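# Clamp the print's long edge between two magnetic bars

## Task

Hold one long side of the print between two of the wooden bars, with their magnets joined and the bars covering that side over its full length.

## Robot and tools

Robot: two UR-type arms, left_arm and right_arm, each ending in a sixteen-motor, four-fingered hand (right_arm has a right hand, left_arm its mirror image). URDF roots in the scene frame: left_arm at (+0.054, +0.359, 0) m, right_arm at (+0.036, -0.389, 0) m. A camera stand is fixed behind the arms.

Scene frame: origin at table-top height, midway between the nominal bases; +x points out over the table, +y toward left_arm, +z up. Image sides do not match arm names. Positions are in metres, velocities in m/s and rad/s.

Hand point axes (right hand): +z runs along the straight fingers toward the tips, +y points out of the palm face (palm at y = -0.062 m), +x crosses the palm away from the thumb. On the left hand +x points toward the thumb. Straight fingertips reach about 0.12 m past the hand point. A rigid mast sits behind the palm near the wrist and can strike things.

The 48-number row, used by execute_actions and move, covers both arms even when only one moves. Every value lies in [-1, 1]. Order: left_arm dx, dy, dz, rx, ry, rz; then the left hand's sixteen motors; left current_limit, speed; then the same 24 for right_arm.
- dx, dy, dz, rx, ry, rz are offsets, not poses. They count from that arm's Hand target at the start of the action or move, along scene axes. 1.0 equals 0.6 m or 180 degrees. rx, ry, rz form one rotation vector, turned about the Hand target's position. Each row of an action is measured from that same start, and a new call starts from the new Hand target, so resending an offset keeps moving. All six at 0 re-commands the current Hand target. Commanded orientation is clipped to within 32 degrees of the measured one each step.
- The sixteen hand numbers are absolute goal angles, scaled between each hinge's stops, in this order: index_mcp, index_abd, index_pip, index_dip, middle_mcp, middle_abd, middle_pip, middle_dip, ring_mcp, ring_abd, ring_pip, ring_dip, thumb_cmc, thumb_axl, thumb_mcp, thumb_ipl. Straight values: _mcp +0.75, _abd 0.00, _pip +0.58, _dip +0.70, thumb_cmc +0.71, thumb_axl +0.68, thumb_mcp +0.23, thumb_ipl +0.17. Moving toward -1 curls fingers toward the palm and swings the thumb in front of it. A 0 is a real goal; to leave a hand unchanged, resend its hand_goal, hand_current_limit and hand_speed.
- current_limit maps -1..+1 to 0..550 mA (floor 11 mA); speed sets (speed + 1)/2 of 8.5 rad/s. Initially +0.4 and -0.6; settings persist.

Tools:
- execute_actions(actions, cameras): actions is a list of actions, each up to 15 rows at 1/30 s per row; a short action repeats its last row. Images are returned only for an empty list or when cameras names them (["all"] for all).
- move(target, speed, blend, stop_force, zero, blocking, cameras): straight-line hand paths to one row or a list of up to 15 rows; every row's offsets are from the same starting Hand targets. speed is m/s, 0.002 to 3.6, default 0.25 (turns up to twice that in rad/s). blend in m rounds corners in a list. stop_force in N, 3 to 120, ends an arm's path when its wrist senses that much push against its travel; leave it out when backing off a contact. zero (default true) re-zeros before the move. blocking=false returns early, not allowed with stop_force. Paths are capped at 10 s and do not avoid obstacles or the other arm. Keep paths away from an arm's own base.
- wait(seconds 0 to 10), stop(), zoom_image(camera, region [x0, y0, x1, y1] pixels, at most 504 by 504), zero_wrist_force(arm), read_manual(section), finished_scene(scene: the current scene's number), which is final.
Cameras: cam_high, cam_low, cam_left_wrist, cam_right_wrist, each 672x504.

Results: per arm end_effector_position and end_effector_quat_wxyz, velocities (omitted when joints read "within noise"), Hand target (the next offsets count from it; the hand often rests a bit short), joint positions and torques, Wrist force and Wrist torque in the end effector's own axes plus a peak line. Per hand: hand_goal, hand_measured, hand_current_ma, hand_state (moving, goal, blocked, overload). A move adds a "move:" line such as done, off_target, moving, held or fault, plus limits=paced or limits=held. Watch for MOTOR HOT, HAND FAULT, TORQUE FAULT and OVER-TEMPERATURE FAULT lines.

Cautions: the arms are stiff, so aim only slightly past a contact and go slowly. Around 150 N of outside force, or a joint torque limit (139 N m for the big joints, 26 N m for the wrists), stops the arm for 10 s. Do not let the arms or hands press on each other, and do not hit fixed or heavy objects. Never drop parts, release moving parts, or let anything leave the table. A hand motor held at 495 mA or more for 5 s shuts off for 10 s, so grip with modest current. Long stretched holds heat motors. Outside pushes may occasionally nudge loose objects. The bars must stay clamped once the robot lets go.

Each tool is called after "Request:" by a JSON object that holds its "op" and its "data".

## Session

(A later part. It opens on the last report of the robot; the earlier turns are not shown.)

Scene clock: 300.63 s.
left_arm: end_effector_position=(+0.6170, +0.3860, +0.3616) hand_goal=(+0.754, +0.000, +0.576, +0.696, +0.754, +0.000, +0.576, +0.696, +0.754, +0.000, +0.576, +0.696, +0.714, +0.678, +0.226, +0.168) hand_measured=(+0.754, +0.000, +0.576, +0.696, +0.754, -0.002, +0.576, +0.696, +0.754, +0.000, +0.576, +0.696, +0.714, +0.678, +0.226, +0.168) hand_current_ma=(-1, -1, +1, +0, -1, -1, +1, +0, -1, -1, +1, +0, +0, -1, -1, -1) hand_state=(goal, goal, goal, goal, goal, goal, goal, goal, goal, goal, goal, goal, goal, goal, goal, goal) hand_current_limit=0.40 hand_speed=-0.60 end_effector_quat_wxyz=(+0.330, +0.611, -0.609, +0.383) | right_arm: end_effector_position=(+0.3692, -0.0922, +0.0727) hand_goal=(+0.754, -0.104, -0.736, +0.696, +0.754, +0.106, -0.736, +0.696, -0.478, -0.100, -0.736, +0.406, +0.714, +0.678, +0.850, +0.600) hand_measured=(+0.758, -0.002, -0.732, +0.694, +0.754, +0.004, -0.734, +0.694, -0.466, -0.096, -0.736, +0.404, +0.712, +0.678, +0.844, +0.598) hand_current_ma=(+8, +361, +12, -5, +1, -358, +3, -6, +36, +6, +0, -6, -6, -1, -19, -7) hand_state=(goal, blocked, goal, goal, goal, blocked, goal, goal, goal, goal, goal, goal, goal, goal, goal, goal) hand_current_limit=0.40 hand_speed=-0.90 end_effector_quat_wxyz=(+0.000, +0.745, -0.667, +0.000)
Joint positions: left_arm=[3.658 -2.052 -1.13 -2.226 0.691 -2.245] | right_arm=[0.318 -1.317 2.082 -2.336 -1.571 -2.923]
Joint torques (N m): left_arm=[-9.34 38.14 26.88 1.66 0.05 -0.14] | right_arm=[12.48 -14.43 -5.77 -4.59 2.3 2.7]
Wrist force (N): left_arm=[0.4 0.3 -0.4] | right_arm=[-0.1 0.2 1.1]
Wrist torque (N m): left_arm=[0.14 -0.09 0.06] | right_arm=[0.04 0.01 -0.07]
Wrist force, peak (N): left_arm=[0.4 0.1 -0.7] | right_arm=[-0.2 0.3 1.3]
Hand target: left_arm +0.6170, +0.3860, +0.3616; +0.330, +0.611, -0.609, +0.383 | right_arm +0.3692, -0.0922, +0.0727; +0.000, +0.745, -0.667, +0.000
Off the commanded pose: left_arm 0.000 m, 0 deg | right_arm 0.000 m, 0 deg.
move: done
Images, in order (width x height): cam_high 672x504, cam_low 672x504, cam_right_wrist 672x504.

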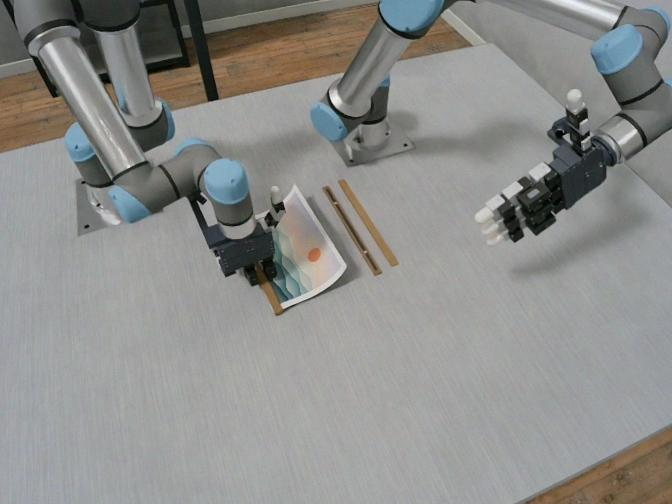

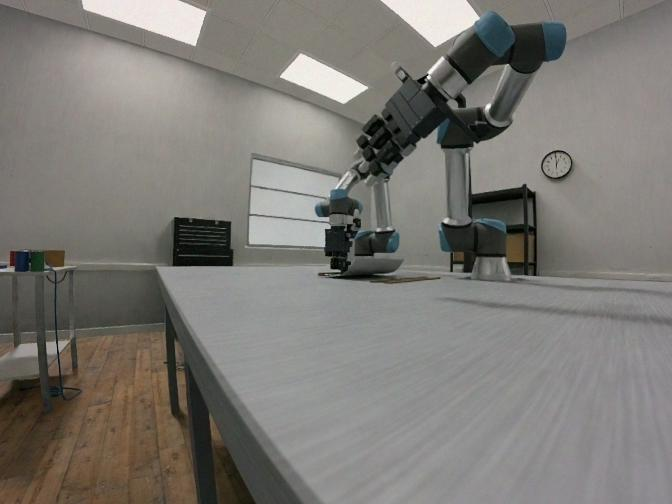

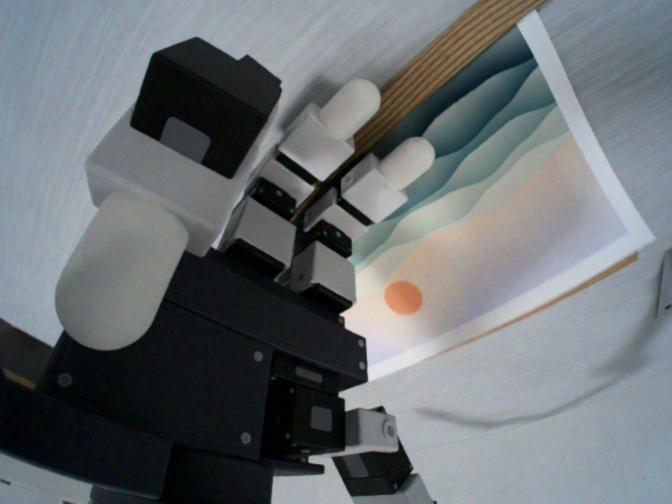

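Request:
{"op": "move", "data": {"target": [0,0,0,0,0,0,0.754,0,0.576,0.696,0.754,0,0.576,0.696,0.754,0,0.576,0.696,0.714,0.678,0.226,0.168,0.4,-0.6,0,-0.00167,0.0465,0,0,0,0.753,-0.105,-0.737,0.696,0.753,0.105,-0.737,0.696,-0.479,-0.1,-0.737,0.406,0.714,0.678,0.85,0.6,0.4,-0.9], "speed": 0.03, "cameras": ["cam_high", "cam_low", "cam_right_wrist"]}}

Request:
{"op": "zoom_image", "data": {"camera": "cam_high", "region": [245, 270, 315, 330]}}

Request:
{"op": "zoom_image", "data": {"camera": "cam_low", "region": [300, 240, 420, 300]}}

Request:
{"op": "zoom_image", "data": {"camera": "cam_right_wrist", "region": [340, 0, 672, 250]}}

Scene clock: 307.03 s.
left_arm: end_effector_position=(+0.6170, +0.3860, +0.3616) hand_goal=(+0.754, +0.000, +0.576, +0.696, +0.754, +0.000, +0.576, +0.696, +0.754, +0.000, +0.576, +0.696, +0.714, +0.678, +0.226, +0.168) hand_measured=(+0.754, +0.000, +0.576, +0.696, +0.754, -0.002, +0.576, +0.696, +0.754, +0.000, +0.576, +0.696, +0.714, +0.678, +0.226, +0.168) hand_current_ma=(-1, -1, +1, +0, -1, -1, +1, +0, -1, -1, +1, +0, +0, -1, -1, -1) hand_state=(goal, goal, goal, goal, goal, goal, goal, goal, goal, goal, goal, goal, goal, goal, goal, goal) hand_current_limit=0.40 hand_speed=-0.60 end_effector_quat_wxyz=(+0.330, +0.611, -0.609, +0.383) | right_arm: end_effector_position=(+0.3692, -0.0932, +0.1005) hand_goal=(+0.754, -0.104, -0.736, +0.696, +0.754, +0.106, -0.736, +0.696, -0.478, -0.100, -0.736, +0.406, +0.714, +0.678, +0.850, +0.600) hand_measured=(+0.758, -0.002, -0.732, +0.694, +0.754, +0.004, -0.734, +0.694, -0.466, -0.096, -0.736, +0.404, +0.712, +0.678, +0.844, +0.598) hand_current_ma=(+8, +361, +12, -5, +1, -358, +3, -6, +36, +6, +0, -6, -6, -1, -19, -7) hand_state=(goal, blocked, goal, goal, goal, blocked, goal, goal, goal, goal, goal, goal, goal, goal, goal, goal) hand_current_limit=0.40 hand_speed=-0.90 end_effector_quat_wxyz=(+0.000, +0.745, -0.667, +0.000)
Joint positions: left_arm=[3.658 -2.052 -1.13 -2.226 0.691 -2.245] | right_arm=[0.316 -1.368 2.055 -2.258 -1.571 -2.925]
Joint torques (N m): left_arm=[-7.76 38.91 28.06 1.8 0.16 -0.22] | right_arm=[-11.85 -38.02 -31.17 -0.03 1.67 -1.87]
Wrist force (N): left_arm=[0.1 0.0 -0.1] | right_arm=[-0.3 0.4 1.1]
Wrist torque (N m): left_arm=[0.08 -0.05 0.04] | right_arm=[0.07 0.03 0.04]
Wrist force, peak (N): left_arm=[0.4 0.4 -0.5] | right_arm=[-0.1 0.4 1.6]
Hand target: left_arm +0.6170, +0.3860, +0.3616; +0.330, +0.611, -0.609, +0.383 | right_arm +0.3692, -0.0932, +0.1006; +0.000, +0.745, -0.667, +0.000
Off the commanded pose: left_arm 0.000 m, 0 deg | right_arm 0.000 m, 0 deg.
move: done
Images, in order (width x height): cam_high 672x504, cam_low 672x504, cam_right_wrist 672x504.

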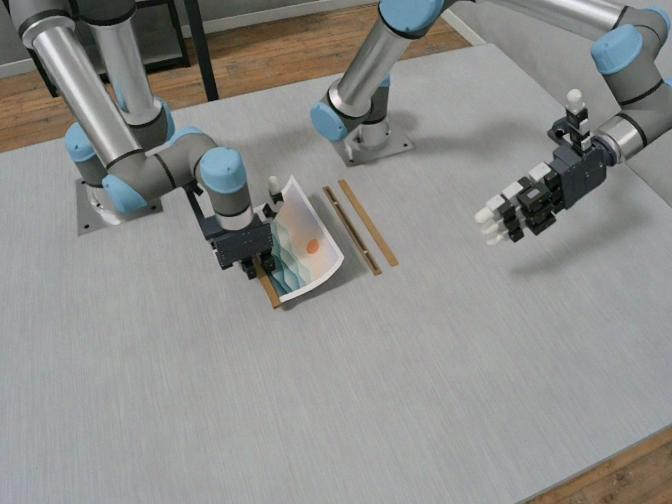

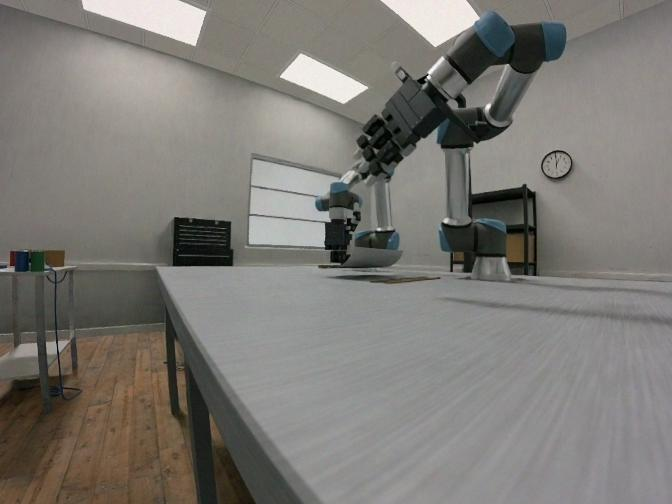

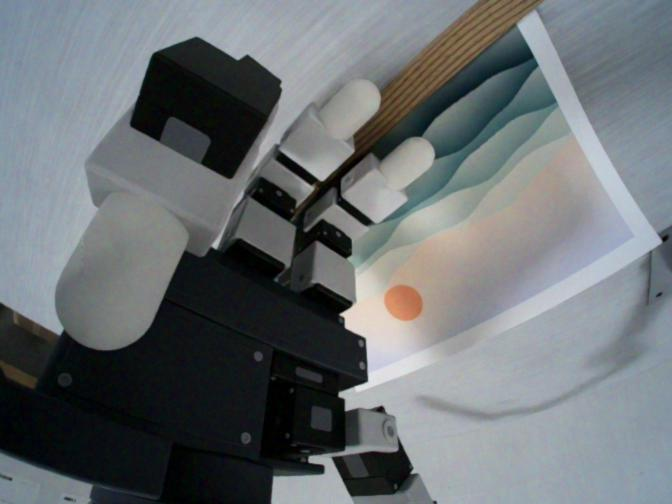

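Scaled by 7.200 from the camera's 672x504 image, which has a finer 960x720 frame.

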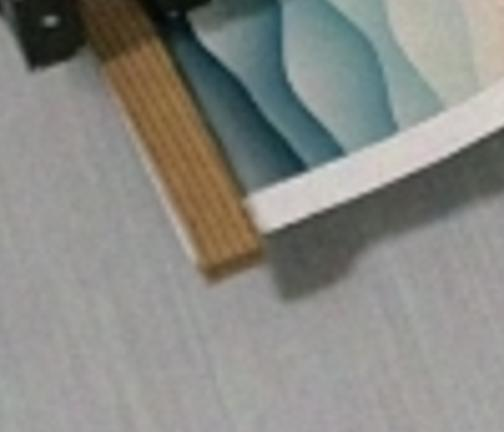

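Scaled by 4.200 from the camera's 672x504 image, which has a finer 960x720 frame.

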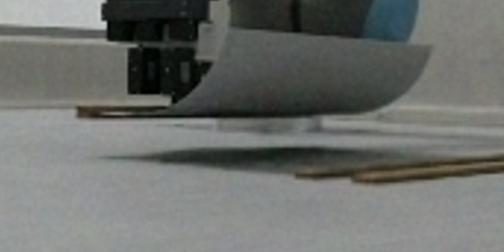

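Scaled by 1.518 from the camera's 672x504 image, which has a finer 960x720 frame.

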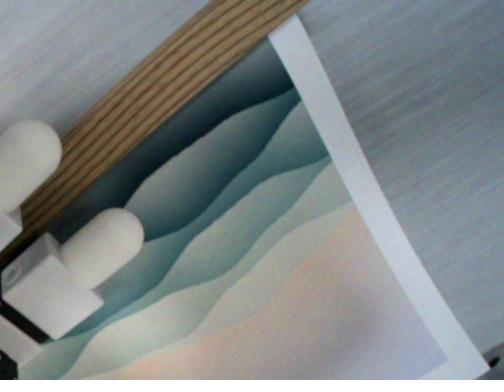

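Request:
{"op": "zoom_image", "data": {"camera": "cam_high", "region": [255, 280, 295, 310]}}

Request:
{"op": "zoom_image", "data": {"camera": "cam_low", "region": [315, 255, 355, 275]}}

Request:
{"op": "zoom_image", "data": {"camera": "cam_high", "region": [190, 180, 310, 300]}}

Scaled by 12.600 from the camera's 672x504 image, which has a finer 960x720 frame.

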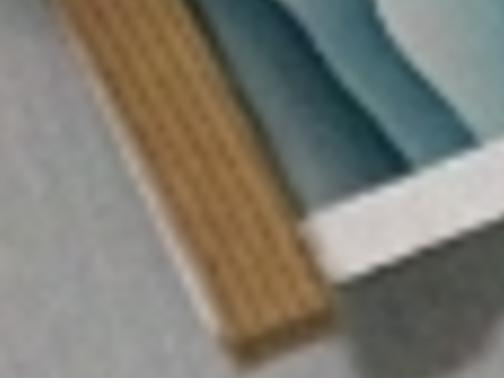

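Scaled by 12.600 from the camera's 672x504 image, which has a finer 960x720 frame.

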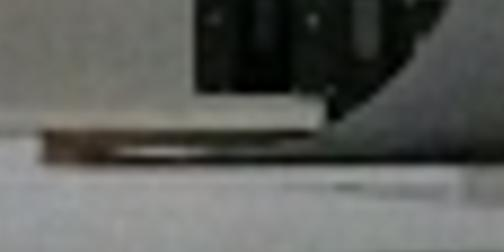

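Scaled by 4.200 from the camera's 672x504 image, which has a finer 960x720 frame.

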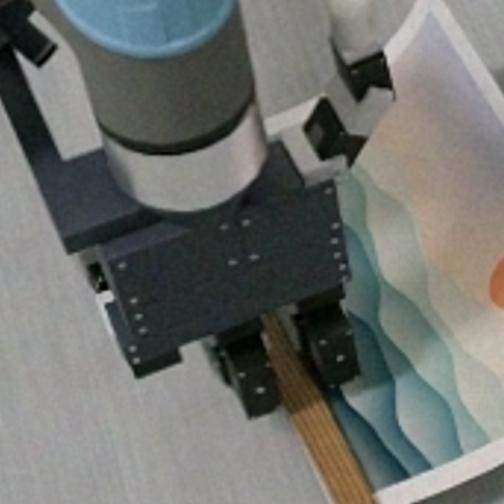

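Request:
{"op": "zoom_image", "data": {"camera": "cam_right_wrist", "region": [440, 0, 560, 90]}}

Request:
{"op": "zoom_image", "data": {"camera": "cam_right_wrist", "region": [360, 40, 480, 130]}}

Request:
{"op": "zoom_image", "data": {"camera": "cam_high", "region": [180, 170, 240, 215]}}

Scaled by 4.200 from the camera's 672x504 image, which has a finer 960x720 frame.

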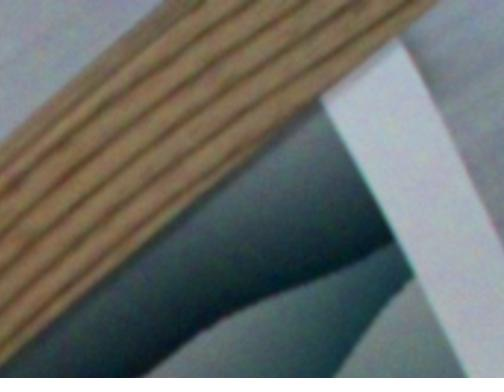

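Scaled by 4.200 from the camera's 672x504 image, which has a finer 960x720 frame.

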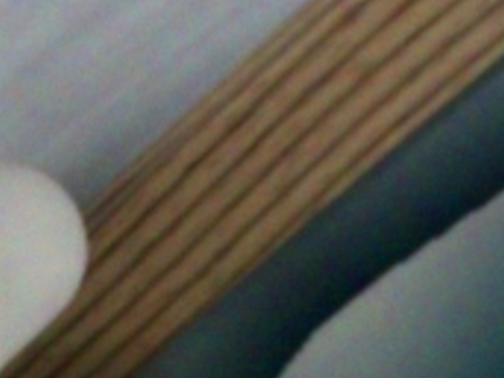

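Scaled by 8.400 from the camera's 672x504 image, which has a finer 960x720 frame.

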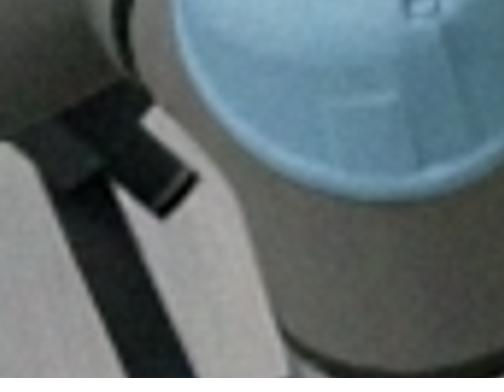

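Request:
{"op": "move", "data": {"target": [0,0,0,0,0,0,0.754,0,0.576,0.696,0.754,0,0.576,0.696,0.754,0,0.576,0.696,0.714,0.678,0.226,0.168,0.4,-0.6,0,0,-0.0543,0,0,0,0.753,-0.105,-0.737,0.696,0.753,0.105,-0.737,0.696,-0.479,-0.1,-0.737,0.406,-0.571,0.678,0.85,0.6,0.4,-0.9], "speed": 0.02, "stop_force": 5, "cameras": ["cam_high", "cam_low"]}}

Request:
{"op": "zoom_image", "data": {"camera": "cam_high", "region": [210, 190, 360, 340]}}

Request:
{"op": "zoom_image", "data": {"camera": "cam_low", "region": [300, 240, 420, 300]}}

Scene clock: 327.40 s.
left_arm: end_effector_position=(+0.6170, +0.3860, +0.3616) hand_goal=(+0.754, +0.000, +0.576, +0.696, +0.754, +0.000, +0.576, +0.696, +0.754, +0.000, +0.576, +0.696, +0.714, +0.678, +0.226, +0.168) hand_measured=(+0.754, +0.000, +0.576, +0.696, +0.754, -0.002, +0.576, +0.696, +0.754, +0.000, +0.576, +0.696, +0.714, +0.678, +0.226, +0.168) hand_current_ma=(-1, -1, +1, +0, -1, -1, +1, +0, -1, -1, +1, +0, +0, -1, -1, -1) hand_state=(goal, goal, goal, goal, goal, goal, goal, goal, goal, goal, goal, goal, goal, goal, goal, goal) hand_current_limit=0.40 hand_speed=-0.60 end_effector_quat_wxyz=(+0.330, +0.611, -0.609, +0.383) | right_arm: end_effector_position=(+0.3692, -0.0932, +0.0689) hand_goal=(+0.754, -0.104, -0.736, +0.696, +0.754, +0.106, -0.736, +0.696, -0.478, -0.100, -0.736, +0.406, -0.570, +0.678, +0.850, +0.600) hand_measured=(+0.756, -0.002, -0.736, +0.694, +0.754, +0.004, -0.738, +0.694, -0.466, -0.096, -0.736, +0.404, -0.568, +0.678, +0.844, +0.598) hand_current_ma=(+4, +361, +1, -5, -1, -357, -6, -6, +36, +6, +0, -6, +6, -1, -19, -7) hand_state=(goal, blocked, goal, goal, goal, blocked, goal, goal, goal, goal, goal, goal, goal, goal, goal, goal) hand_current_limit=0.40 hand_speed=-0.90 end_effector_quat_wxyz=(+0.000, +0.745, -0.667, +0.000)
Joint positions: left_arm=[3.658 -2.052 -1.13 -2.226 0.691 -2.245] | right_arm=[0.316 -1.311 2.088 -2.347 -1.571 -2.925]
Joint torques (N m): left_arm=[-6.75 38.8 26.71 1.87 -0.07 0.07] | right_arm=[-7.39 -40.4 -30.7 -2.69 -2.36 -1.98]
Wrist force (N): left_arm=[0.1 -0.1 -0.2] | right_arm=[-0.4 0.3 0.8]
Wrist torque (N m): left_arm=[0.08 -0.05 0.03] | right_arm=[0.08 0.02 0.03]
Wrist force, peak (N): left_arm=[0.5 0.1 -0.6] | right_arm=[-0.4 -1.1 -4.6]
Hand target: left_arm +0.6170, +0.3860, +0.3616; +0.330, +0.611, -0.609, +0.383 | right_arm +0.3692, -0.0932, +0.0689; +0.000, +0.745, -0.667, +0.000 (not the last commanded pose)
Off the commanded pose: left_arm 0.000 m, 0 deg | right_arm 0.001 m, 0 deg.
move: contact (right_arm)
Images, in order (width x height): cam_high 672x504, cam_low 672x504.

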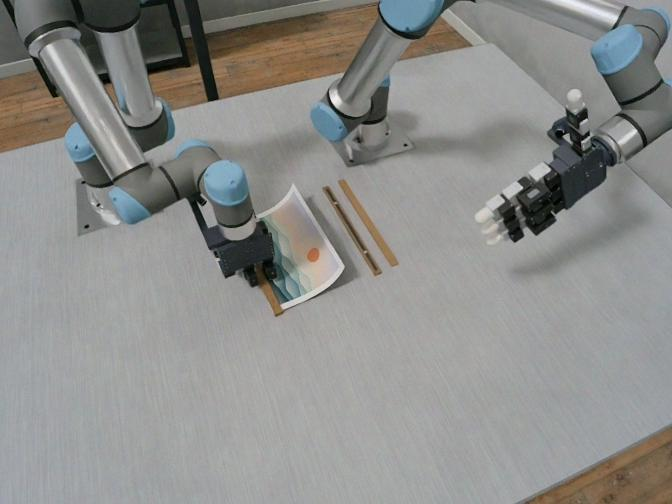

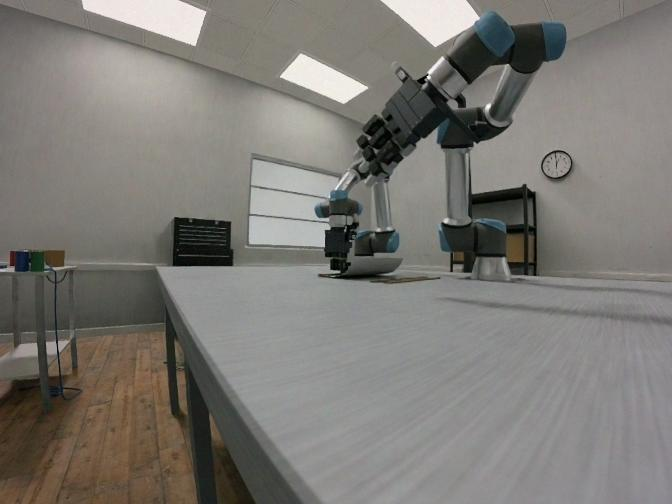

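Scaled by 3.360 from the camera's 672x504 image, which has a finer 960x720 frame.

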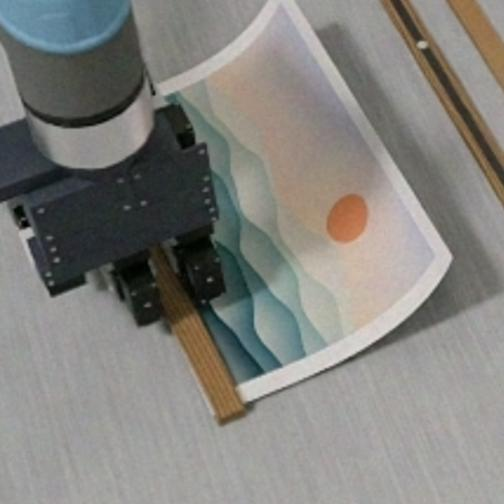

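Scaled by 4.200 from the camera's 672x504 image, which has a finer 960x720 frame.

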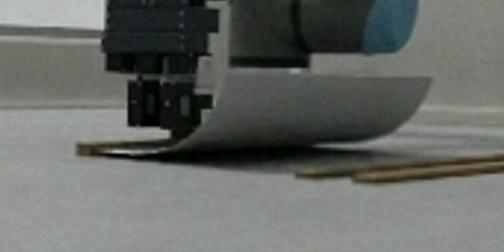

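Request:
{"op": "zoom_image", "data": {"camera": "cam_high", "region": [255, 290, 295, 320]}}

Request:
{"op": "zoom_image", "data": {"camera": "cam_low", "region": [315, 265, 355, 285]}}

Request:
{"op": "zoom_image", "data": {"camera": "cam_high", "region": [225, 205, 275, 245]}}

Scaled by 12.600 from the camera's 672x504 image, which has a finer 960x720 frame.

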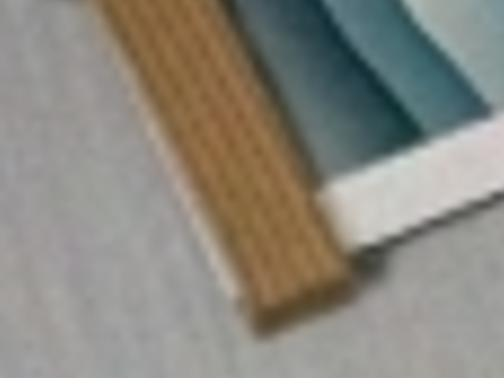

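Scaled by 12.600 from the camera's 672x504 image, which has a finer 960x720 frame.

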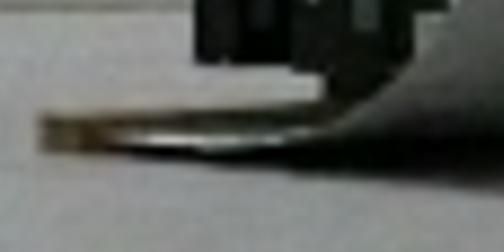

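Scaled by 10.080 from the camera's 672x504 image, which has a finer 960x720 frame.

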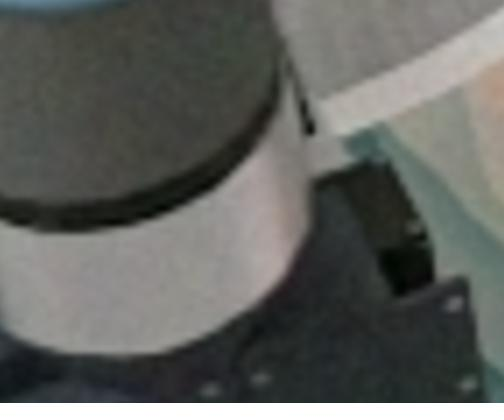

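Request:
{"op": "move", "data": {"target": [[-0.195,-0.2767,-0.186,-0.003,-0.427,-0.238,0.0685,0,0.577,0.696,0.0685,0,0.577,0.696,0.0685,0,0.577,0.696,0.714,0.678,0.9,0.9,0.4,-0.6,0,0,0,0,0,0,0.753,-0.105,-0.737,0.696,0.753,0.105,-0.737,0.696,-0.479,-0.1,-0.737,0.406,-0.571,0.678,0.85,0.6,0.4,-0.9],[-0.3117,-0.4933,-0.336,-0.003,-0.427,-0.238,0.0685,0,0.577,0.696,0.0685,0,0.577,0.696,0.0685,0,0.577,0.696,0.714,0.678,0.9,0.9,0.4,-0.6,0,0,0,0,0,0,0.753,-0.105,-0.737,0.696,0.753,0.105,-0.737,0.696,-0.479,-0.1,-0.737,0.406,-0.571,0.678,0.85,0.6,0.4,-0.9]], "speed": [0.3, 0.15], "blend": 0.03, "cameras": ["cam_high", "cam_low", "cam_left_wrist"]}}

Scene clock: 334.50 s.
left_arm: end_effector_position=(+0.4300, +0.0901, +0.1601) hand_goal=(+0.068, +0.000, +0.578, +0.696, +0.068, +0.000, +0.578, +0.696, +0.068, +0.000, +0.578, +0.696, +0.714, +0.678, +0.900, +0.900) hand_measured=(+0.066, +0.000, +0.576, +0.696, +0.066, -0.002, +0.576, +0.696, +0.066, +0.000, +0.576, +0.696, +0.712, +0.680, +0.900, +0.898) hand_current_ma=(-2, -1, -2, +0, -3, -1, -2, +0, -2, -1, -2, +0, -4, +3, +1, -3) hand_state=(goal, goal, goal, goal, goal, goal, goal, goal, goal, goal, goal, goal, goal, goal, goal, goal) hand_current_limit=0.40 hand_speed=-0.60 end_effector_quat_wxyz=(+0.000, +0.000, +0.844, -0.537) | right_arm: end_effector_position=(+0.3692, -0.0932, +0.0689) hand_goal=(+0.754, -0.104, -0.736, +0.696, +0.754, +0.106, -0.736, +0.696, -0.478, -0.100, -0.736, +0.406, -0.570, +0.678, +0.850, +0.600) hand_measured=(+0.756, -0.002, -0.736, +0.694, +0.754, +0.004, -0.738, +0.694, -0.466, -0.096, -0.736, +0.404, -0.568, +0.678, +0.844, +0.598) hand_current_ma=(+4, +361, +1, -5, -1, -357, -6, -6, +36, +6, +0, -6, +6, -1, -19, -7) hand_state=(goal, blocked, goal, goal, goal, blocked, goal, goal, goal, goal, goal, goal, goal, goal, goal, goal) hand_current_limit=0.40 hand_speed=-0.90 end_effector_quat_wxyz=(+0.000, +0.745, -0.667, +0.000)
Joint positions: left_arm=[3.189 -1.512 -2.266 -1.132 0.447 -1.354] | right_arm=[0.316 -1.311 2.088 -2.347 -1.571 -2.925]
Joint torques (N m): left_arm=[-9.33 7.71 11.09 3.51 0.08 -2.44] | right_arm=[4.48 -40.58 -30.01 -4.22 -2.15 -2.02]
Wrist force (N): left_arm=[0.1 -1.8 0.2] | right_arm=[-0.2 0.4 0.9]
Wrist torque (N m): left_arm=[-0.06 0.13 0.30] | right_arm=[0.08 -0.01 0.04]
Wrist force, peak (N): left_arm=[-0.3 -1.9 0.2] | right_arm=[-0.2 0.4 1.2]
Hand target: left_arm +0.4300, +0.0900, +0.1600; +0.000, +0.000, +0.844, -0.537 | right_arm +0.3692, -0.0932, +0.0689; +0.000, +0.745, -0.667, +0.000
Off the commanded pose: left_arm 0.000 m, 0 deg | right_arm 0.000 m, 0 deg.
move: done
Images, in order (width x height): cam_high 672x504, cam_low 672x504, cam_left_wrist 672x504.

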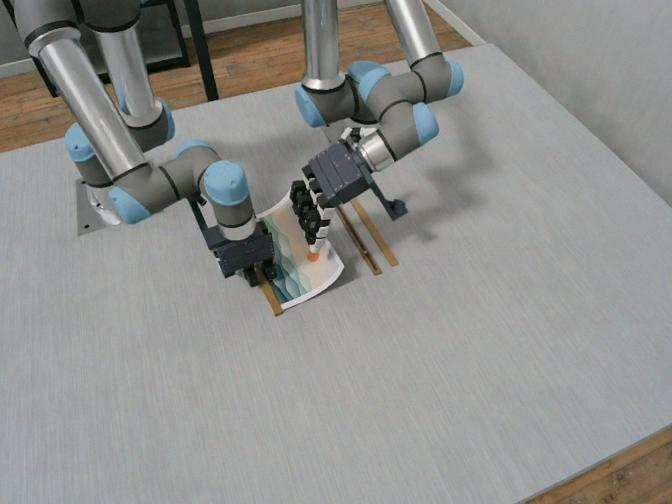

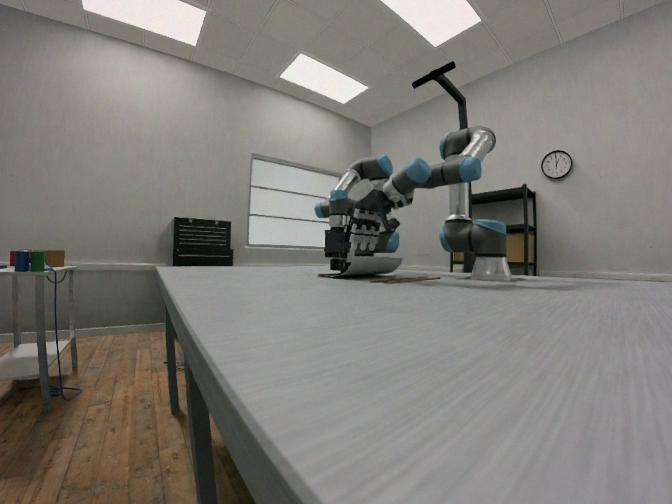

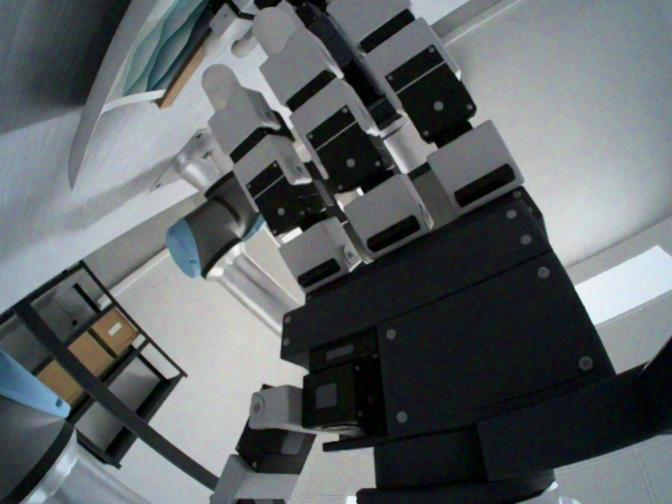

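Request:
{"op": "zoom_image", "data": {"camera": "cam_high", "region": [190, 110, 440, 330]}}

Request:
{"op": "zoom_image", "data": {"camera": "cam_low", "region": [300, 140, 520, 300]}}

Request:
{"op": "zoom_image", "data": {"camera": "cam_left_wrist", "region": [50, 0, 450, 300]}}

Scaled by 2.016 from the camera's 672x504 image, which has a finer 960x720 frame.

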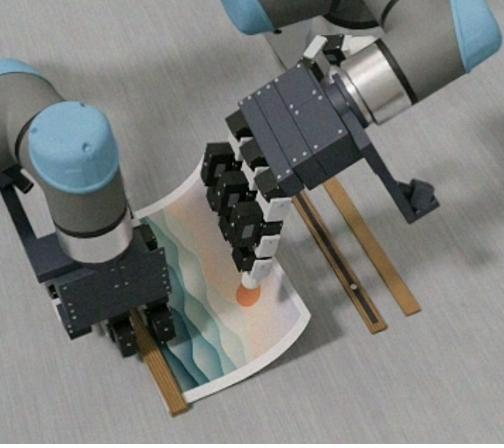

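Scaled by 2.291 from the camera's 672x504 image, which has a finer 960x720 frame.

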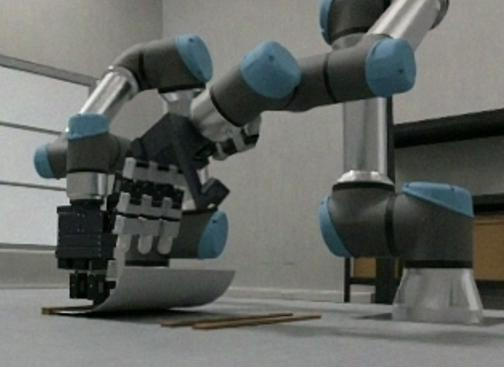

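Scaled by 1.260 from the camera's 672x504 image, which has a finer 960x720 frame.

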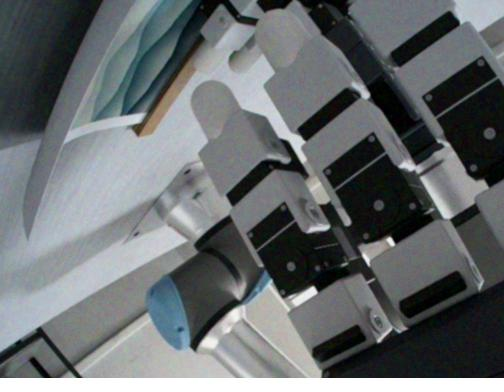

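Request:
{"op": "move", "data": {"target": [0,-0.0317,-0.125,0,0,0,0.0685,0,0.577,0.696,0.0685,0,0.577,0.696,0.0685,0,0.577,0.696,0.714,0.678,0.9,0.9,0.4,-0.6,0,0,0,0,0,0,0.753,-0.105,-0.737,0.696,0.753,0.105,-0.737,0.696,-0.479,-0.1,-0.737,0.406,-0.571,0.678,0.85,0.6,0.4,-0.9], "speed": 0.1, "cameras": ["cam_high"]}}

Request:
{"op": "zoom_image", "data": {"camera": "cam_high", "region": [210, 170, 360, 330]}}

Scene clock: 337.60 s.
left_arm: end_effector_position=(+0.4300, +0.0710, +0.0851) hand_goal=(+0.068, +0.000, +0.578, +0.696, +0.068, +0.000, +0.578, +0.696, +0.068, +0.000, +0.578, +0.696, +0.714, +0.678, +0.900, +0.900) hand_measured=(+0.066, +0.000, +0.576, +0.696, +0.066, -0.002, +0.576, +0.696, +0.066, +0.000, +0.576, +0.696, +0.712, +0.680, +0.900, +0.898) hand_current_ma=(-3, -1, -2, +0, -3, -1, -2, +0, -2, -1, -2, +0, -5, +3, +1, -3) hand_state=(goal, goal, goal, goal, goal, goal, goal, goal, goal, goal, goal, goal, goal, goal, goal, goal) hand_current_limit=0.40 hand_speed=-0.60 end_effector_quat_wxyz=(+0.000, +0.000, +0.844, -0.537) | right_arm: end_effector_position=(+0.3692, -0.0932, +0.0689) hand_goal=(+0.754, -0.104, -0.736, +0.696, +0.754, +0.106, -0.736, +0.696, -0.478, -0.100, -0.736, +0.406, -0.570, +0.678, +0.850, +0.600) hand_measured=(+0.756, -0.002, -0.736, +0.694, +0.754, +0.004, -0.738, +0.694, -0.466, -0.096, -0.736, +0.404, -0.568, +0.678, +0.844, +0.598) hand_current_ma=(+4, +361, +1, -5, -1, -357, -6, -6, +36, +6, +0, -6, +6, -1, -19, -7) hand_state=(goal, blocked, goal, goal, goal, blocked, goal, goal, goal, goal, goal, goal, goal, goal, goal, goal) hand_current_limit=0.40 hand_speed=-0.90 end_effector_quat_wxyz=(+0.000, +0.745, -0.667, +0.000)
Joint positions: left_arm=[3.141 -1.712 -2.36 -0.736 0.44 -1.466] | right_arm=[0.316 -1.311 2.088 -2.347 -1.571 -2.925]
Joint torques (N m): left_arm=[-8.93 11.77 7.75 2.75 -0.01 -2.11] | right_arm=[8.65 -40.96 -29.09 -4.26 -2.14 -2.02]
Wrist force (N): left_arm=[-0.1 -1.5 0.1] | right_arm=[-0.1 0.4 0.9]
Wrist torque (N m): left_arm=[-0.05 0.18 0.24] | right_arm=[0.08 -0.01 0.05]
Wrist force, peak (N): left_arm=[0.2 -2.2 0.1] | right_arm=[0.0 0.4 1.3]
Hand target: left_arm +0.4300, +0.0710, +0.0850; +0.000, +0.000, +0.844, -0.537 | right_arm +0.3692, -0.0932, +0.0689; +0.000, +0.745, -0.667, +0.000
Off the commanded pose: left_arm 0.000 m, 0 deg | right_arm 0.000 m, 0 deg.
move: done
Images, in order (width x height): cam_high 672x504.

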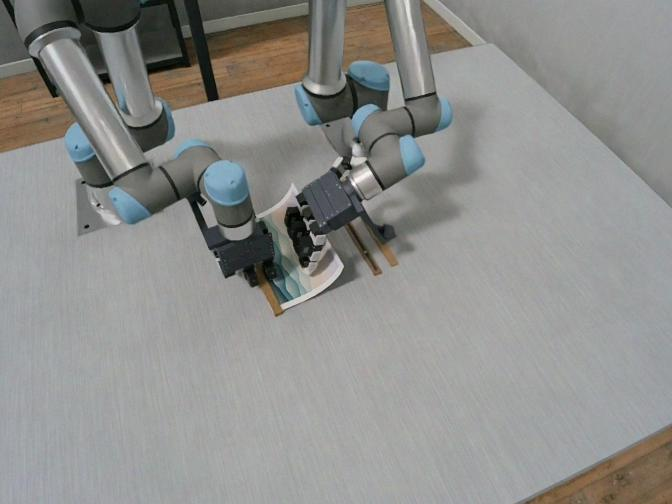

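Scaled by 3.150 from the camera's 672x504 image, which has a finer 960x720 frame.

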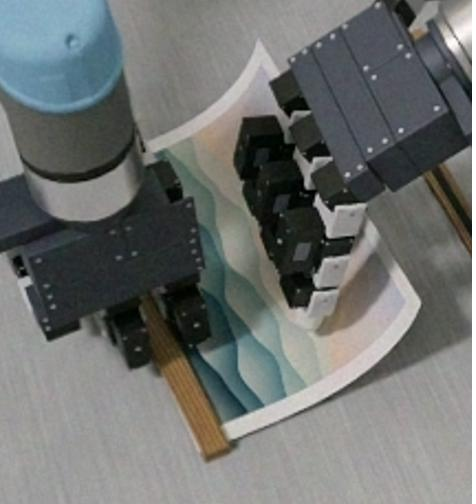

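Request:
{"op": "move", "data": {"target": [0,0,-0.0583,0,0,0,0.0685,0,0.577,0.696,0.0685,0,0.577,0.696,0.0685,0,0.577,0.696,0.714,0.678,0.9,0.9,0.4,-0.6,0,0,0,0,0,0,0.753,-0.105,-0.737,0.696,0.753,0.105,-0.737,0.696,-0.479,-0.1,-0.737,0.406,-0.571,0.678,0.85,0.6,0.4,-0.9], "speed": 0.015, "stop_force": 7, "cameras": ["cam_high"]}}

Request:
{"op": "zoom_image", "data": {"camera": "cam_high", "region": [210, 170, 360, 330]}}

Scene clock: 341.27 s.
left_arm: end_effector_position=(+0.4300, +0.0711, +0.0572) hand_goal=(+0.068, +0.000, +0.578, +0.696, +0.068, +0.000, +0.578, +0.696, +0.068, +0.000, +0.578, +0.696, +0.714, +0.678, +0.900, +0.900) hand_measured=(+0.066, +0.000, +0.576, +0.696, +0.066, +0.000, +0.576, +0.696, +0.066, +0.000, +0.576, +0.696, +0.712, +0.680, +0.900, +0.898) hand_current_ma=(-4, -1, -2, -1, -3, -1, -2, +0, -3, -1, -2, +0, -5, +3, +1, -3) hand_state=(goal, goal, goal, goal, goal, goal, goal, goal, goal, goal, goal, goal, goal, goal, goal, goal) hand_current_limit=0.40 hand_speed=-0.60 end_effector_quat_wxyz=(+0.000, +0.000, +0.844, -0.537) | right_arm: end_effector_position=(+0.3692, -0.0932, +0.0689) hand_goal=(+0.754, -0.104, -0.736, +0.696, +0.754, +0.106, -0.736, +0.696, -0.478, -0.100, -0.736, +0.406, -0.570, +0.678, +0.850, +0.600) hand_measured=(+0.756, -0.002, -0.736, +0.694, +0.754, +0.004, -0.738, +0.694, -0.466, -0.096, -0.736, +0.404, -0.568, +0.678, +0.844, +0.598) hand_current_ma=(+4, +361, +2, -5, -1, -357, -6, -6, +36, +6, +0, -6, +6, -1, -19, -7) hand_state=(goal, blocked, goal, goal, goal, blocked, goal, goal, goal, goal, goal, goal, goal, goal, goal, goal) hand_current_limit=0.40 hand_speed=-0.90 end_effector_quat_wxyz=(+0.000, +0.745, -0.667, +0.000)
Joint positions: left_arm=[3.141 -1.79 -2.382 -0.635 0.44 -1.466] | right_arm=[0.316 -1.311 2.088 -2.347 -1.571 -2.925]
Joint torques (N m): left_arm=[1.54 27.86 19.05 0.17 -0.35 1.37] | right_arm=[10.4 -40.62 -28.9 -4.38 -2.12 -2.13]
Wrist force (N): left_arm=[0.3 -7.0 -3.7] | right_arm=[0.0 0.4 0.9]
Wrist torque (N m): left_arm=[0.15 0.06 0.34] | right_arm=[0.07 0.03 0.05]
Wrist force, peak (N): left_arm=[0.4 -20.5 -14.4] | right_arm=[-0.3 0.5 1.1]
Hand target: left_arm +0.4300, +0.0710, +0.0572; +0.000, +0.000, +0.844, -0.537 (not the last commanded pose) | right_arm +0.3692, -0.0932, +0.0689; +0.000, +0.745, -0.667, +0.000
Off the commanded pose: left_arm 0.007 m, 0 deg | right_arm 0.000 m, 0 deg.
move: contact (left_arm)
Images, in order (width x height): cam_high 672x504.

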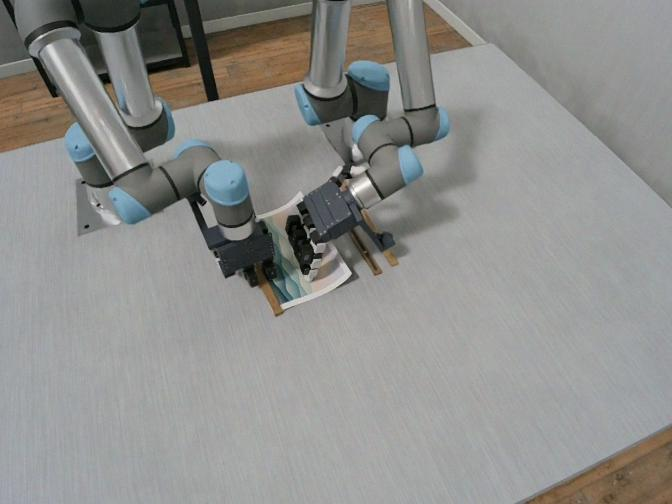

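Scaled by 3.150 from the camera's 672x504 image, which has a finer 960x720 frame.

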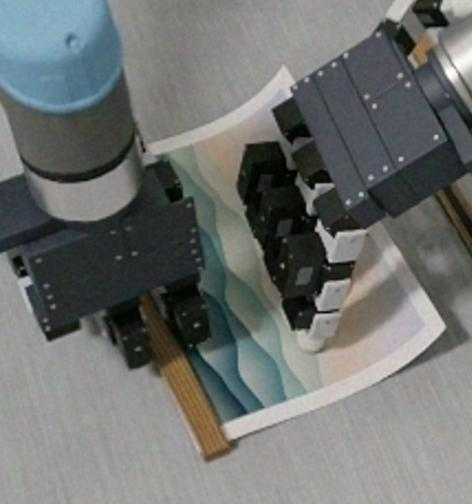

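Request:
{"op": "zoom_image", "data": {"camera": "cam_high", "region": [255, 290, 295, 320]}}

Scaled by 12.600 from the camera's 672x504 image, which has a finer 960x720 frame.

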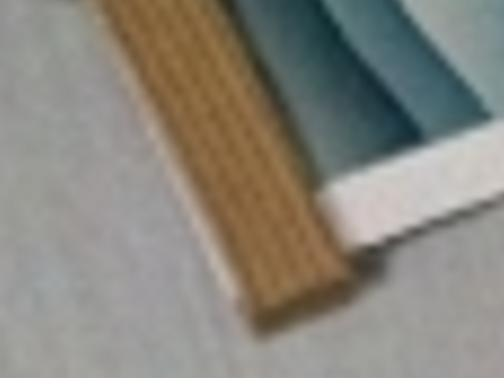

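Request:
{"op": "move", "data": {"target": [0,0,0,0,0,0,0.0685,0,0.577,0.696,0.0685,0,0.577,0.696,0.0685,0,0.577,0.696,0.714,0.678,0.9,0.9,0.4,-0.6,0.0009,-0.0083,0,0,0,0,0.753,-0.105,-0.737,0.696,0.753,0.105,-0.737,0.696,-0.479,-0.1,-0.737,0.406,-0.571,0.678,0.85,0.6,0.4,-0.9], "speed": 0.01, "cameras": ["cam_high"]}}

Request:
{"op": "zoom_image", "data": {"camera": "cam_high", "region": [255, 290, 295, 320]}}

Request:
{"op": "zoom_image", "data": {"camera": "cam_high", "region": [210, 170, 360, 330]}}

Scene clock: 343.30 s.
left_arm: end_effector_position=(+0.4300, +0.0710, +0.0572) hand_goal=(+0.068, +0.000, +0.578, +0.696, +0.068, +0.000, +0.578, +0.696, +0.068, +0.000, +0.578, +0.696, +0.714, +0.678, +0.900, +0.900) hand_measured=(+0.070, +0.000, +0.580, +0.696, +0.070, +0.000, +0.580, +0.696, +0.070, +0.000, +0.580, +0.696, +0.712, +0.680, +0.900, +0.898) hand_current_ma=(+4, -1, +3, +0, +3, -1, +2, +0, +2, -1, +2, +0, -5, +3, +1, -3) hand_state=(goal, goal, goal, goal, goal, goal, goal, goal, goal, goal, goal, goal, goal, goal, goal, goal) hand_current_limit=0.40 hand_speed=-0.60 end_effector_quat_wxyz=(+0.000, +0.000, +0.844, -0.537) | right_arm: end_effector_position=(+0.3697, -0.0980, +0.0689) hand_goal=(+0.754, -0.104, -0.736, +0.696, +0.754, +0.106, -0.736, +0.696, -0.478, -0.100, -0.736, +0.406, -0.570, +0.678, +0.850, +0.600) hand_measured=(+0.756, -0.002, -0.734, +0.694, +0.754, +0.006, -0.738, +0.694, -0.466, -0.096, -0.736, +0.404, -0.568, +0.678, +0.844, +0.598) hand_current_ma=(+4, +361, +2, -5, -1, -353, -4, -6, +36, +6, +0, -6, +6, -1, -19, -7) hand_state=(goal, blocked, goal, goal, goal, blocked, goal, goal, goal, goal, goal, goal, goal, goal, goal, goal) hand_current_limit=0.40 hand_speed=-0.90 end_effector_quat_wxyz=(+0.000, +0.745, -0.667, +0.000)
Joint positions: left_arm=[3.141 -1.79 -2.382 -0.635 0.44 -1.466] | right_arm=[0.306 -1.316 2.094 -2.349 -1.571 -2.935]
Joint torques (N m): left_arm=[-9.29 27.83 19.38 1.44 -1.62 2.08] | right_arm=[-11.54 -39.01 -5.84 -4.25 -2.35 -2.24]
Wrist force (N): left_arm=[-0.1 -2.7 0.1] | right_arm=[-1.2 0.3 1.0]
Wrist torque (N m): left_arm=[0.05 0.14 0.27] | right_arm=[0.06 -0.08 -0.03]
Wrist force, peak (N): left_arm=[0.0 -7.4 -3.7] | right_arm=[-1.8 0.1 1.1]
Hand target: left_arm +0.4300, +0.0710, +0.0572; +0.000, +0.000, +0.844, -0.537 | right_arm +0.3697, -0.0982, +0.0689; +0.000, +0.745, -0.667, +0.000
Off the commanded pose: left_arm 0.000 m, 0 deg | right_arm 0.000 m, 0 deg.
move: done
Images, in order (width x height): cam_high 672x504.

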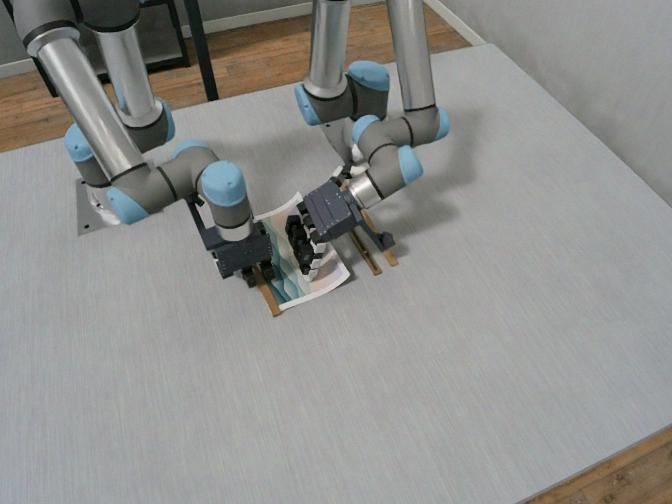

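Scaled by 12.600 from the camera's 672x504 image, which has a finer 960x720 frame.

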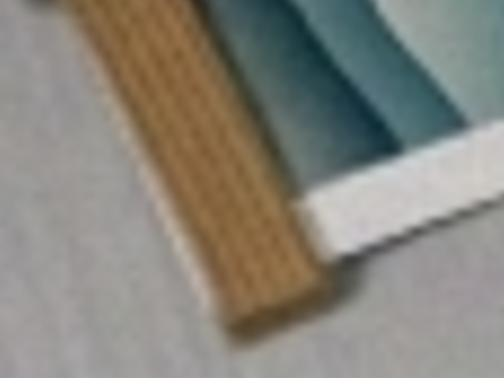

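Scaled by 3.150 from the camera's 672x504 image, which has a finer 960x720 frame.

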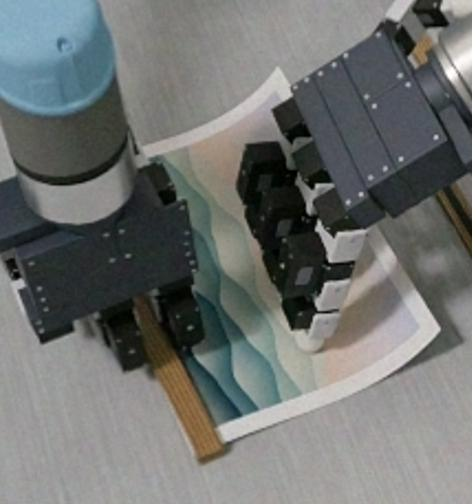

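Request:
{"op": "move", "data": {"target": [0,0,-0.005,0,0,0,0.0685,0,0.577,0.696,0.0685,0,0.577,0.696,0.0685,0,0.577,0.696,0.714,0.678,0.9,0.9,0.4,-0.6,0,0,0,0,0,0,0.753,-0.105,-0.737,0.696,0.753,0.105,-0.737,0.696,-0.479,-0.1,-0.737,0.406,-0.571,0.678,0.85,0.6,0.4,-0.9], "speed": 0.01}}

Scene clock: 345.00 s.
left_arm: end_effector_position=(+0.4301, +0.0704, +0.0549) hand_goal=(+0.068, +0.000, +0.578, +0.696, +0.068, +0.000, +0.578, +0.696, +0.068, +0.000, +0.578, +0.696, +0.714, +0.678, +0.900, +0.900) hand_measured=(+0.070, +0.008, +0.576, +0.686, +0.070, +0.008, +0.576, +0.688, +0.068, +0.008, +0.576, +0.688, +0.712, +0.680, +0.900, +0.898) hand_current_ma=(+6, +18, -4, -27, +3, +18, -6, -21, +0, +17, -4, -17, -5, +3, +1, -3) hand_state=(goal, goal, goal, goal, goal, goal, goal, goal, goal, goal, goal, goal, goal, goal, goal, goal) hand_current_limit=0.40 hand_speed=-0.60 end_effector_quat_wxyz=(+0.000, +0.000, +0.843, -0.538) | right_arm: end_effector_position=(+0.3697, -0.0982, +0.0689) hand_goal=(+0.754, -0.104, -0.736, +0.696, +0.754, +0.106, -0.736, +0.696, -0.478, -0.100, -0.736, +0.406, -0.570, +0.678, +0.850, +0.600) hand_measured=(+0.756, -0.002, -0.734, +0.694, +0.754, +0.006, -0.738, +0.694, -0.466, -0.096, -0.736, +0.404, -0.568, +0.678, +0.844, +0.598) hand_current_ma=(+4, +361, +2, -5, -1, -353, -4, -6, +36, +6, +0, -6, +6, -1, -19, -7) hand_state=(goal, blocked, goal, goal, goal, blocked, goal, goal, goal, goal, goal, goal, goal, goal, goal, goal) hand_current_limit=0.40 hand_speed=-0.90 end_effector_quat_wxyz=(+0.000, +0.745, -0.667, +0.000)
Joint positions: left_arm=[3.141 -1.799 -2.384 -0.625 0.436 -1.466] | right_arm=[0.306 -1.316 2.094 -2.349 -1.571 -2.935]
Joint torques (N m): left_arm=[-4.17 -20.22 -20.53 -3.71 11.82 1.44] | right_arm=[-11.95 -40.15 -6.49 -4.44 -1.28 -2.21]
Wrist force (N): left_arm=[-0.1 -76.3 -57.5] | right_arm=[-0.7 0.3 1.0]
Wrist torque (N m): left_arm=[2.88 -0.83 1.48] | right_arm=[0.06 -0.07 -0.01]
Wrist force, peak (N): left_arm=[0.8 -77.5 -58.6] | right_arm=[-1.3 0.2 1.2]
Hand target: left_arm +0.4300, +0.0710, +0.0542; +0.000, +0.000, +0.844, -0.537 | right_arm +0.3697, -0.0982, +0.0689; +0.000, +0.745, -0.667, +0.000
Off the commanded pose: left_arm 0.001 m, 0 deg | right_arm 0.000 m, 0 deg.
move: done

Request:
{"op": "move", "data": {"target": [0,0,0.0037,0,0,0,0.0685,0,0.577,0.696,0.0685,0,0.577,0.696,0.0685,0,0.577,0.696,0.714,0.678,0.9,0.9,0.4,-0.6,0,0,0,0,0,0,0.753,-0.105,-0.737,0.696,0.753,0.105,-0.737,0.696,-0.479,-0.1,-0.737,0.406,-0.571,0.678,0.85,0.6,0.4,-0.9], "speed": 0.02}}

Scene clock: 346.10 s.
left_arm: end_effector_position=(+0.4299, +0.0711, +0.0562) hand_goal=(+0.068, +0.000, +0.578, +0.696, +0.068, +0.000, +0.578, +0.696, +0.068, +0.000, +0.578, +0.696, +0.714, +0.678, +0.900, +0.900) hand_measured=(+0.074, +0.002, +0.578, +0.688, +0.072, +0.002, +0.578, +0.688, +0.072, +0.002, +0.578, +0.690, +0.712, +0.680, +0.900, +0.898) hand_current_ma=(+15, +2, +1, -19, +12, +2, +0, -16, +8, +2, +0, -14, -5, +3, +1, -3) hand_state=(goal, goal, goal, goal, goal, goal, goal, goal, goal, goal, goal, goal, goal, goal, goal, goal) hand_current_limit=0.40 hand_speed=-0.60 end_effector_quat_wxyz=(+0.000, +0.000, +0.844, -0.537) | right_arm: end_effector_position=(+0.3697, -0.0982, +0.0689) hand_goal=(+0.754, -0.104, -0.736, +0.696, +0.754, +0.106, -0.736, +0.696, -0.478, -0.100, -0.736, +0.406, -0.570, +0.678, +0.850, +0.600) hand_measured=(+0.756, -0.002, -0.734, +0.694, +0.754, +0.006, -0.738, +0.694, -0.466, -0.096, -0.736, +0.404, -0.568, +0.678, +0.844, +0.598) hand_current_ma=(+4, +361, +2, -5, -1, -353, -4, -6, +36, +6, +0, -6, +6, -1, -19, -7) hand_state=(goal, blocked, goal, goal, goal, blocked, goal, goal, goal, goal, goal, goal, goal, goal, goal, goal) hand_current_limit=0.40 hand_speed=-0.90 end_effector_quat_wxyz=(+0.000, +0.745, -0.667, +0.000)
Joint positions: left_arm=[3.141 -1.793 -2.383 -0.632 0.44 -1.466] | right_arm=[0.306 -1.316 2.094 -2.349 -1.571 -2.935]
Joint torques (N m): left_arm=[-5.38 15.34 12.59 -2.41 3.78 -0.4] | right_arm=[-11.47 -40.45 -5.92 -4.4 -0.75 -2.11]
Wrist force (N): left_arm=[-0.3 -32.2 -21.1] | right_arm=[-0.7 0.5 0.9]
Wrist torque (N m): left_arm=[0.83 -0.31 0.89] | right_arm=[0.09 -0.08 0.00]
Wrist force, peak (N): left_arm=[-0.2 -76.4 -57.7] | right_arm=[-1.0 0.4 1.1]
Hand target: left_arm +0.4300, +0.0710, +0.0564; +0.000, +0.000, +0.844, -0.537 | right_arm +0.3697, -0.0982, +0.0689; +0.000, +0.745, -0.667, +0.000
Off the commanded pose: left_arm 0.000 m, 0 deg | right_arm 0.000 m, 0 deg.
move: done

Request:
{"op": "move", "data": {"target": [0,0,0.0013,0,0,0,0.0685,0,0.577,0.696,0.0685,0,0.577,0.696,0.0685,0,0.577,0.696,0.714,0.678,0.9,0.9,0.4,-0.6,0,0,0,0,0,0,0.753,-0.105,-0.737,0.696,0.753,0.105,-0.737,0.696,-0.479,-0.1,-0.737,0.406,-0.571,0.678,0.85,0.6,0.4,-0.9], "speed": 0.02}}

Scene clock: 347.33 s.
left_arm: end_effector_position=(+0.4299, +0.0711, +0.0571) hand_goal=(+0.068, +0.000, +0.578, +0.696, +0.068, +0.000, +0.578, +0.696, +0.068, +0.000, +0.578, +0.696, +0.714, +0.678, +0.900, +0.900) hand_measured=(+0.072, +0.000, +0.578, +0.694, +0.072, +0.000, +0.578, +0.694, +0.070, +0.000, +0.578, +0.694, +0.712, +0.680, +0.900, +0.898) hand_current_ma=(+10, -1, +1, -2, +8, -1, +0, -2, +6, -1, +0, -3, -5, +3, +1, -3) hand_state=(goal, goal, goal, goal, goal, goal, goal, goal, goal, goal, goal, goal, goal, goal, goal, goal) hand_current_limit=0.40 hand_speed=-0.60 end_effector_quat_wxyz=(+0.000, +0.000, +0.844, -0.537) | right_arm: end_effector_position=(+0.3697, -0.0982, +0.0689) hand_goal=(+0.754, -0.104, -0.736, +0.696, +0.754, +0.106, -0.736, +0.696, -0.478, -0.100, -0.736, +0.406, -0.570, +0.678, +0.850, +0.600) hand_measured=(+0.756, -0.002, -0.734, +0.694, +0.754, +0.006, -0.738, +0.694, -0.466, -0.096, -0.736, +0.404, -0.568, +0.678, +0.844, +0.598) hand_current_ma=(+4, +361, +2, -5, -1, -353, -4, -6, +36, +6, +0, -6, +6, -1, -19, -7) hand_state=(goal, blocked, goal, goal, goal, blocked, goal, goal, goal, goal, goal, goal, goal, goal, goal, goal) hand_current_limit=0.40 hand_speed=-0.90 end_effector_quat_wxyz=(+0.000, +0.745, -0.667, +0.000)
Joint positions: left_arm=[3.141 -1.79 -2.382 -0.635 0.44 -1.466] | right_arm=[0.306 -1.316 2.094 -2.349 -1.571 -2.935]
Joint torques (N m): left_arm=[-6.58 29.45 21.36 0.41 0.28 1.59] | right_arm=[-11.34 -40.69 -5.36 -4.49 0.27 -2.19]
Wrist force (N): left_arm=[-0.2 -3.2 -0.6] | right_arm=[-0.8 0.3 1.0]
Wrist torque (N m): left_arm=[0.02 0.10 0.30] | right_arm=[0.05 -0.06 -0.02]
Wrist force, peak (N): left_arm=[-0.2 -30.6 -20.6] | right_arm=[-0.8 0.3 1.2]
Hand target: left_arm +0.4300, +0.0710, +0.0572; +0.000, +0.000, +0.844, -0.537 | right_arm +0.3697, -0.0982, +0.0689; +0.000, +0.745, -0.667, +0.000
Off the commanded pose: left_arm 0.000 m, 0 deg | right_arm 0.000 m, 0 deg.
move: done


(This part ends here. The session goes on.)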